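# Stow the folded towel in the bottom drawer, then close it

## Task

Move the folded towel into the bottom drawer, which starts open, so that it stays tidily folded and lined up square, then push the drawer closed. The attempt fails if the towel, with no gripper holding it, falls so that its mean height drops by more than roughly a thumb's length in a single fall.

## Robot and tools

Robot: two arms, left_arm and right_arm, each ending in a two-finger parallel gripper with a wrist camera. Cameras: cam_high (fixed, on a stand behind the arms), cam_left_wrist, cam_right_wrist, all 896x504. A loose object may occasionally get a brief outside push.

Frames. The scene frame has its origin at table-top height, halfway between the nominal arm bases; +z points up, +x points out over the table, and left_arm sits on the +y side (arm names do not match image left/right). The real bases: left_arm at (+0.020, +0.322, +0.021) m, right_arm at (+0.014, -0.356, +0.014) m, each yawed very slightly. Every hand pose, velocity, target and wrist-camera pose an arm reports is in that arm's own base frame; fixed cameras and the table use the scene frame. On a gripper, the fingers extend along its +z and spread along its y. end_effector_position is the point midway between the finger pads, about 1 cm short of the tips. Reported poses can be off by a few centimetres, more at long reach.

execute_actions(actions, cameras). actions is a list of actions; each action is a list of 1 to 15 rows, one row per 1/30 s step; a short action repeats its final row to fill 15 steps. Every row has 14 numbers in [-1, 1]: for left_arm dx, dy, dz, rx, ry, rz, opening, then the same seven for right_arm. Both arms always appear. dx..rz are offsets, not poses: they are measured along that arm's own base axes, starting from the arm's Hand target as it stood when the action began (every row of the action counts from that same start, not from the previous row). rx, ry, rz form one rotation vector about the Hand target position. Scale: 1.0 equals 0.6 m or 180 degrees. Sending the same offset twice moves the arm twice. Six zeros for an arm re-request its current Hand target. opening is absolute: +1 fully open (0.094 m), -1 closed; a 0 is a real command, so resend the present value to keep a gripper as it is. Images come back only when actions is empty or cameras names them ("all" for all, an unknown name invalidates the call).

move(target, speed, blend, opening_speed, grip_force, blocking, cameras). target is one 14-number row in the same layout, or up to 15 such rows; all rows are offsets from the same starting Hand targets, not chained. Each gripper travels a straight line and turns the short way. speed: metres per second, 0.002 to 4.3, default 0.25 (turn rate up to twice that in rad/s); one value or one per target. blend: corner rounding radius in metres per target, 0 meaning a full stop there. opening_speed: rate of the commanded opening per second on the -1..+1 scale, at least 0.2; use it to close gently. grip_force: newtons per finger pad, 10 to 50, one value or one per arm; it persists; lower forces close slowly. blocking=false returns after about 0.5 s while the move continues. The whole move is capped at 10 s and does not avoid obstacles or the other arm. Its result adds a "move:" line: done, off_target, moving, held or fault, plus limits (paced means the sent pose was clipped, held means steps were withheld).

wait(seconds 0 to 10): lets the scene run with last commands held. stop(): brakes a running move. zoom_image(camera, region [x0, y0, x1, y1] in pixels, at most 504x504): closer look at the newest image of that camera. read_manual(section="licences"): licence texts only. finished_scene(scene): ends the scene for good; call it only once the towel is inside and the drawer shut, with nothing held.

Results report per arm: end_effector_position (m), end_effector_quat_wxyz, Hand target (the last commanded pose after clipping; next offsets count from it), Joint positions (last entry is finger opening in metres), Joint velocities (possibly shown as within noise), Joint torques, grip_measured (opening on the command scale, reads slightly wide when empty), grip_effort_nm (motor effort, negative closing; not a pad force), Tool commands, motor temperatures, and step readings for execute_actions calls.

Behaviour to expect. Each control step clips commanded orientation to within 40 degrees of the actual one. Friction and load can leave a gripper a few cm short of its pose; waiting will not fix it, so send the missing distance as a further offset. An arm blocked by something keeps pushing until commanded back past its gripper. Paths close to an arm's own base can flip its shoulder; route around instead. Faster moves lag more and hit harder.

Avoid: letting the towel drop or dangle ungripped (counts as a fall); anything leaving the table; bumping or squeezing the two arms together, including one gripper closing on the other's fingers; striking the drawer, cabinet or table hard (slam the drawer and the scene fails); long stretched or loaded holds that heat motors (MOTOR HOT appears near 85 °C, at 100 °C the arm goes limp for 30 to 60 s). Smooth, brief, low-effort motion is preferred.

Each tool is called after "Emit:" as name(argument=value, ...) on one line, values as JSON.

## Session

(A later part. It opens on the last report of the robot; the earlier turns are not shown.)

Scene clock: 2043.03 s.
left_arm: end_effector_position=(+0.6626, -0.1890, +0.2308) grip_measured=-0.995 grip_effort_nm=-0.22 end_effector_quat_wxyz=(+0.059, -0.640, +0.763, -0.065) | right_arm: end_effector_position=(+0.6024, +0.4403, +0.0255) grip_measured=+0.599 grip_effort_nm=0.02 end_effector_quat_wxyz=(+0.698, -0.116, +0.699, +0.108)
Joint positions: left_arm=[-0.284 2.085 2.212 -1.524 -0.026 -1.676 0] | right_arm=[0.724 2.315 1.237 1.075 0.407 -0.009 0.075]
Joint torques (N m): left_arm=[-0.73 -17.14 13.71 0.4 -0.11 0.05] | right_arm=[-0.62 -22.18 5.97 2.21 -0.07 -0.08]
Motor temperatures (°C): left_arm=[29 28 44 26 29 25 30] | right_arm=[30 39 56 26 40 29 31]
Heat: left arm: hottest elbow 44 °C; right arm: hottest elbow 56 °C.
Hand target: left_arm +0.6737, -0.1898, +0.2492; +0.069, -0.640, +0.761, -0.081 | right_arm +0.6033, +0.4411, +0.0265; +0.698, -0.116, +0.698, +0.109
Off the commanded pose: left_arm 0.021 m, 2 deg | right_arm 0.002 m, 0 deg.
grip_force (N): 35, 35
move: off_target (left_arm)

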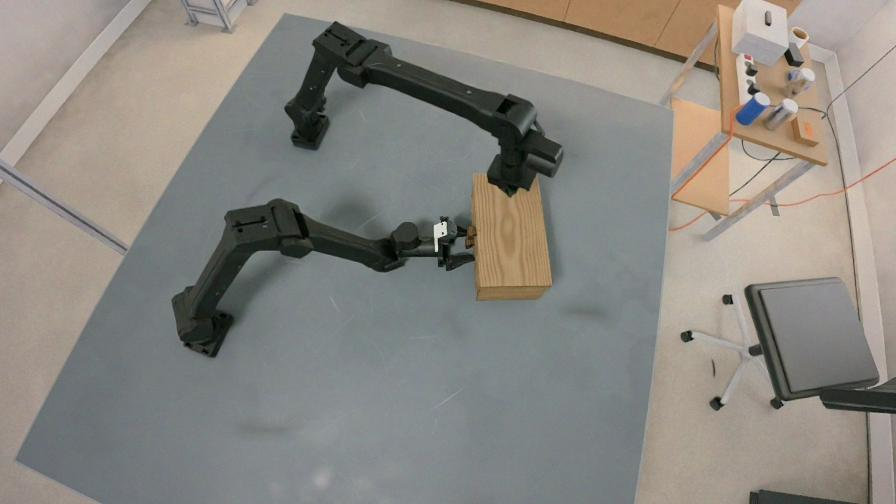

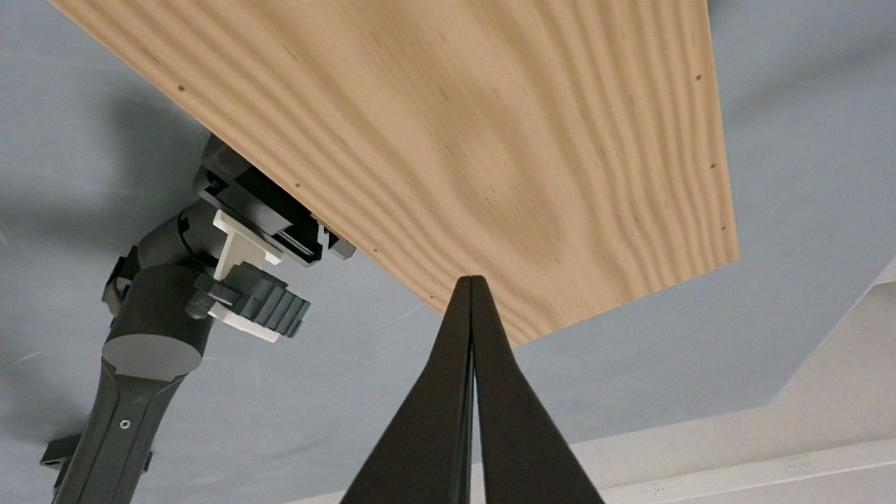

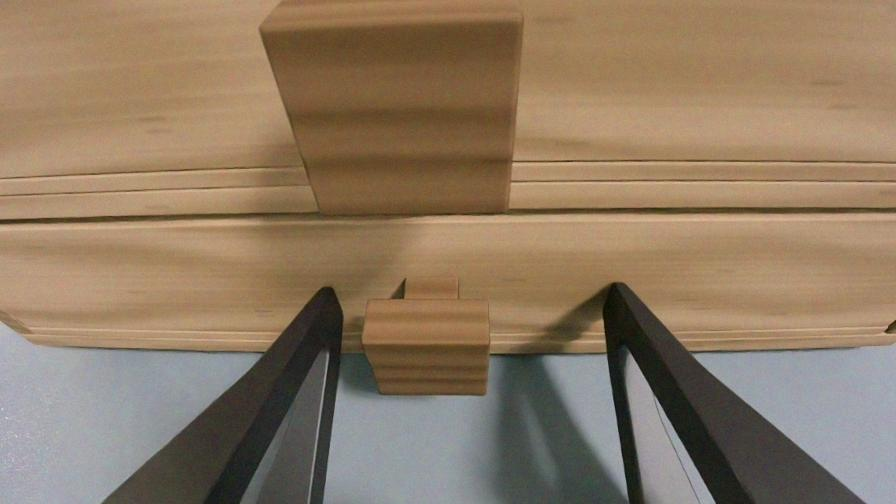

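Emit:
move(target=[0.0, 0.0, 0.0, 0, 0, 0, -1, 0.064, 0.0192, -0.01, 0, 0, 0, 0.6], speed=[0.04], cameras=["cam_right_wrist"])

Scene clock: 2048.20 s.
left_arm: end_effector_position=(+0.6626, -0.1890, +0.2308) grip_measured=-0.995 grip_effort_nm=-0.22 end_effector_quat_wxyz=(+0.059, -0.640, +0.763, -0.065) | right_arm: end_effector_position=(+0.6031, +0.4417, +0.0246) grip_measured=+0.599 grip_effort_nm=0.02 end_effector_quat_wxyz=(+0.696, -0.118, +0.700, +0.108)
Joint positions: left_arm=[-0.284 2.085 2.212 -1.524 -0.026 -1.676 0] | right_arm=[0.724 2.315 1.241 1.065 0.403 -0.009 0.075]
Joint torques (N m): left_arm=[-1.61 -17.03 13.72 0.46 -0.14 0.04] | right_arm=[-1.79 -18.73 13.83 0.12 -1.13 -0.01]
Motor temperatures (°C): left_arm=[29 28 45 26 29 25 30] | right_arm=[30 39 55 26 39 29 31]
Heat: left arm: hottest elbow 45 °C; right arm: hottest elbow 55 °C.
Hand target: left_arm +0.6737, -0.1898, +0.2492; +0.069, -0.640, +0.761, -0.081 | right_arm +0.6417, +0.4526, +0.0204; +0.698, -0.116, +0.698, +0.109
Off the commanded pose: left_arm 0.021 m, 2 deg | right_arm 0.040 m, 0 deg.
grip_force (N): 35, 35
move: off_target (left_arm, right_arm)
Images, in order (width x height): cam_right_wrist 896x504.

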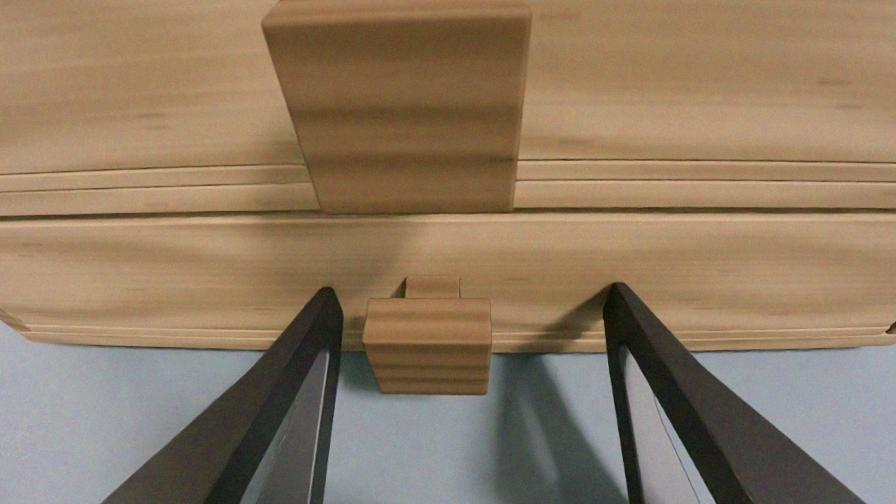

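Emit:
move(target=[0.0, 0.0, 0.0, 0, 0, 0, -1, -0.3, -0.09, 0.03, 0, 0, 0, 0.6], speed=[0.12], cameras=["cam_high", "cam_right_wrist"])

Scene clock: 2054.73 s.
left_arm: end_effector_position=(+0.6626, -0.1890, +0.2308) grip_measured=-0.995 grip_effort_nm=-0.22 end_effector_quat_wxyz=(+0.059, -0.640, +0.763, -0.065) | right_arm: end_effector_position=(+0.4666, +0.3941, +0.0232) grip_measured=+0.599 grip_effort_nm=0.02 end_effector_quat_wxyz=(+0.689, -0.120, +0.708, +0.098)
Joint positions: left_arm=[-0.284 2.085 2.212 -1.524 -0.026 -1.676 0] | right_arm=[0.849 2.175 0.837 1.301 0.539 -0.007 0.075]
Joint torques (N m): left_arm=[-1.08 -17.38 13.71 0.54 -0.14 0.05] | right_arm=[1.14 -19.31 3.11 3.59 0.02 -0.04]
Motor temperatures (°C): left_arm=[29 28 46 26 29 25 30] | right_arm=[30 39 55 26 39 29 31]
Heat: left arm: hottest elbow 46 °C; right arm: hottest elbow 55 °C.
Hand target: left_arm +0.6737, -0.1898, +0.2492; +0.069, -0.640, +0.761, -0.081 | right_arm +0.4615, +0.3987, +0.0382; +0.698, -0.116, +0.698, +0.109
Off the commanded pose: left_arm 0.021 m, 2 deg | right_arm 0.017 m, 2 deg.
grip_force (N): 35, 35
move: off_target (left_arm, right_arm)
Images, in order (width x height): cam_high 896x504, cam_right_wrist 896x504.

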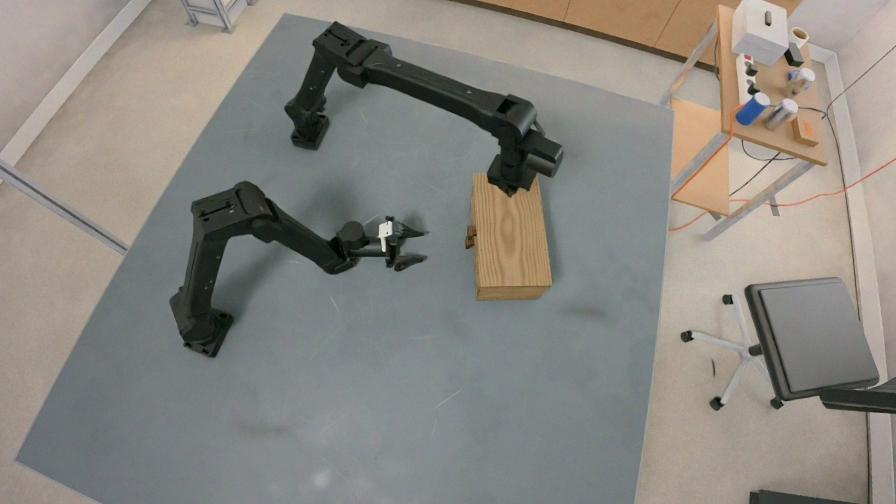

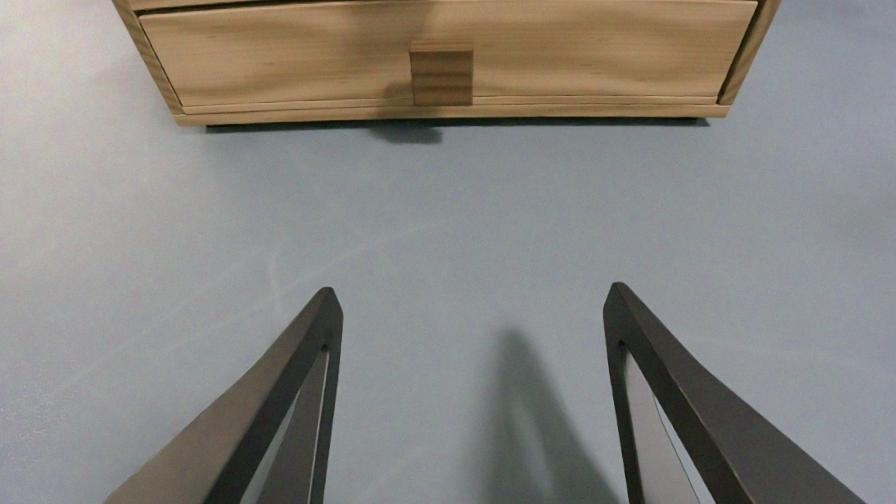

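Emit:
move(target=[-0.3, 0.05, 0.1, 0, 0, 0, -1, -0.12, -0.03, 0.13, 0, 0, 0, 0.6], speed=[0.2], cameras=["all"])

Emit:
zoom_image(camera="cam_right_wrist", region=[200, 0, 700, 280])

Emit:
zoom_image(camera="cam_high", region=[440, 160, 570, 310])

Scene clock: 2061.27 s.
left_arm: end_effector_position=(+0.4972, -0.1572, +0.3016) grip_measured=-0.995 grip_effort_nm=-0.22 end_effector_quat_wxyz=(+0.062, -0.640, +0.763, -0.072) | right_arm: end_effector_position=(+0.3961, +0.3775, +0.1134) grip_measured=+0.599 grip_effort_nm=0.02 end_effector_quat_wxyz=(+0.700, -0.110, +0.698, +0.107)
Joint positions: left_arm=[-0.315 1.584 1.681 -1.479 -0.029 -1.709 0] | right_arm=[0.955 1.866 0.634 1.234 0.648 -0.007 0.075]
Joint torques (N m): left_arm=[-2.08 -13.16 8.01 1.32 -0.31 -0.04] | right_arm=[0.67 -16.73 3.59 1.92 0.05 -0.09]
Heat: left arm: hottest elbow 47 °C; right arm: hottest elbow 53 °C.
Hand target: left_arm +0.4937, -0.1600, +0.3090; +0.069, -0.639, +0.761, -0.081 | right_arm +0.3896, +0.3806, +0.1164; +0.698, -0.116, +0.698, +0.109
Off the commanded pose: left_arm 0.009 m, 1 deg | right_arm 0.008 m, 1 deg.
grip_force (N): 35, 35
move: done

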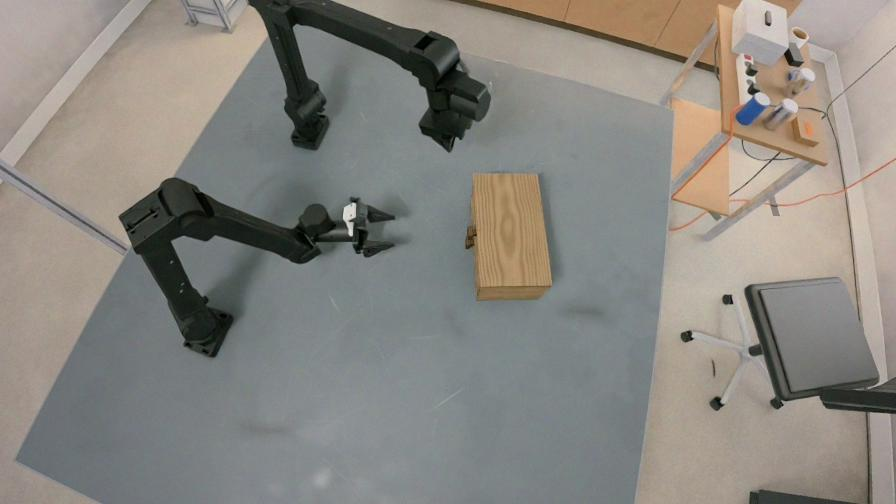

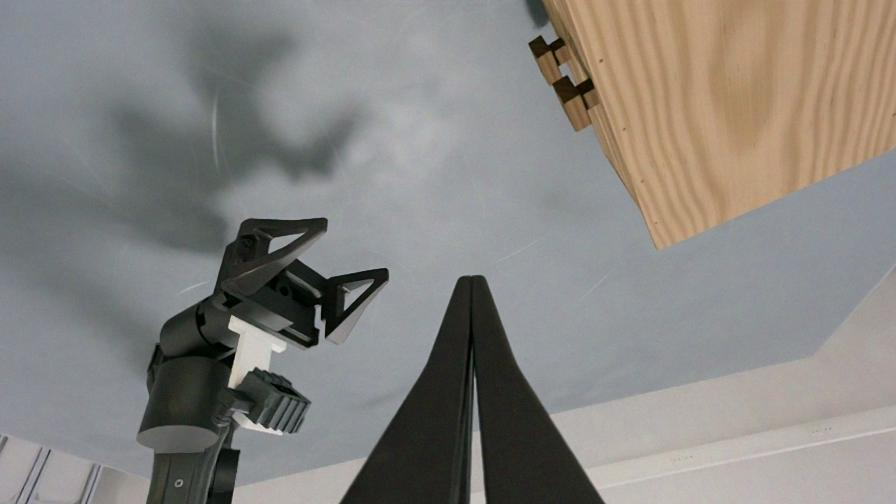

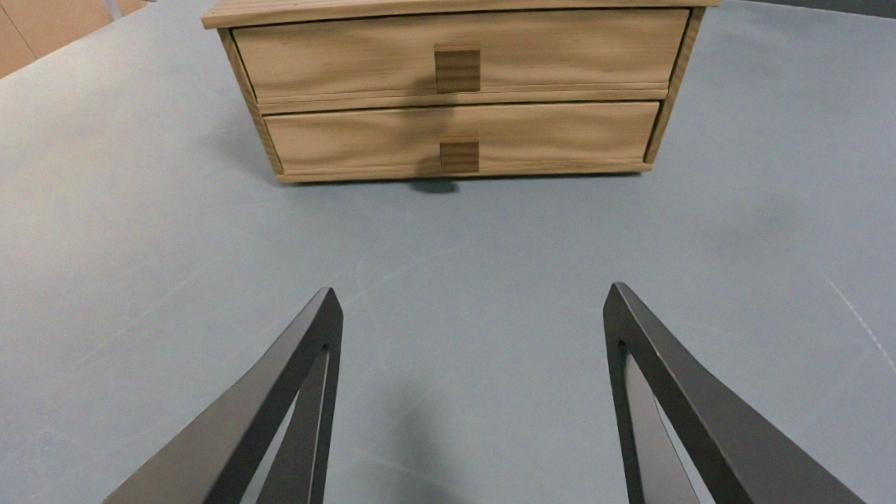

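Scaled by 1.008 from the camera's 896x504 image, which has a finer 1280x720 frame.

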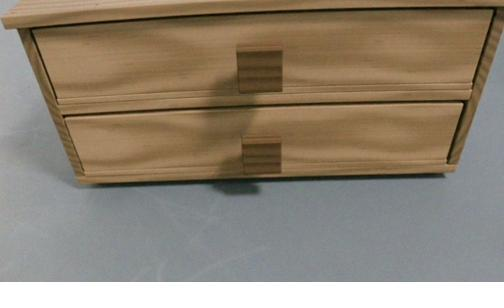

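Scaled by 3.360 from the camera's 896x504 image, which has a finer 1280x720 frame.

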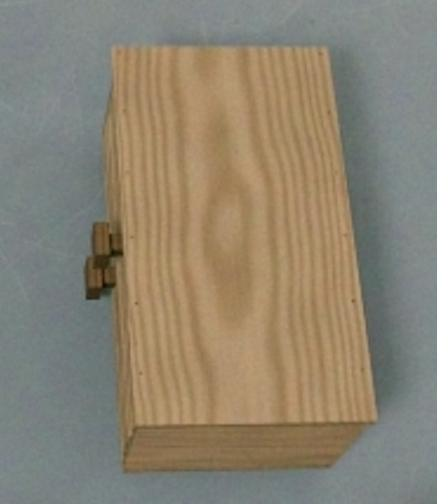

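Emit:
zoom_image(camera="cam_left_wrist", region=[480, 0, 736, 256])

Emit:
zoom_image(camera="cam_right_wrist", region=[240, 60, 480, 200])

Emit:
zoom_image(camera="cam_right_wrist", region=[440, 60, 680, 200])

Scaled by 1.969 from the camera's 896x504 image, which has a finer 1280x720 frame.

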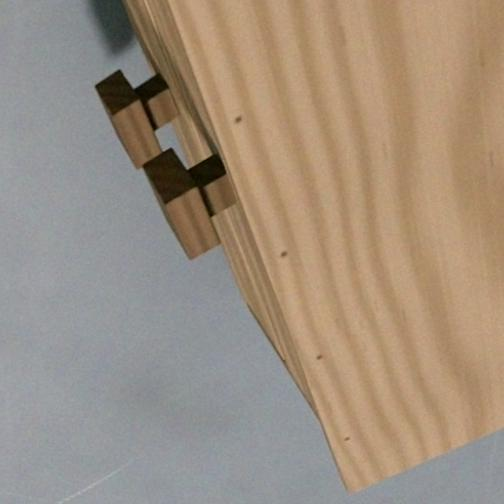

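Scaled by 2.100 from the camera's 896x504 image, which has a finer 1280x720 frame.

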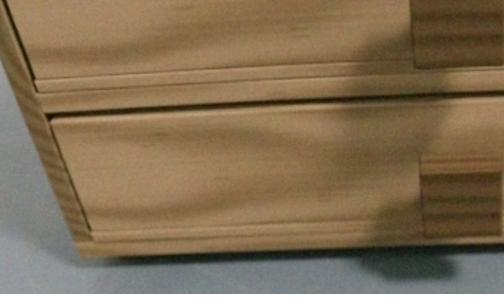

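Scaled by 2.100 from the camera's 896x504 image, which has a finer 1280x720 frame.

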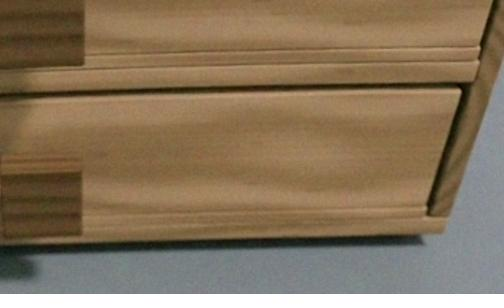

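Emit:
finished_scene(scene=2)

The scene is finished: the task was done.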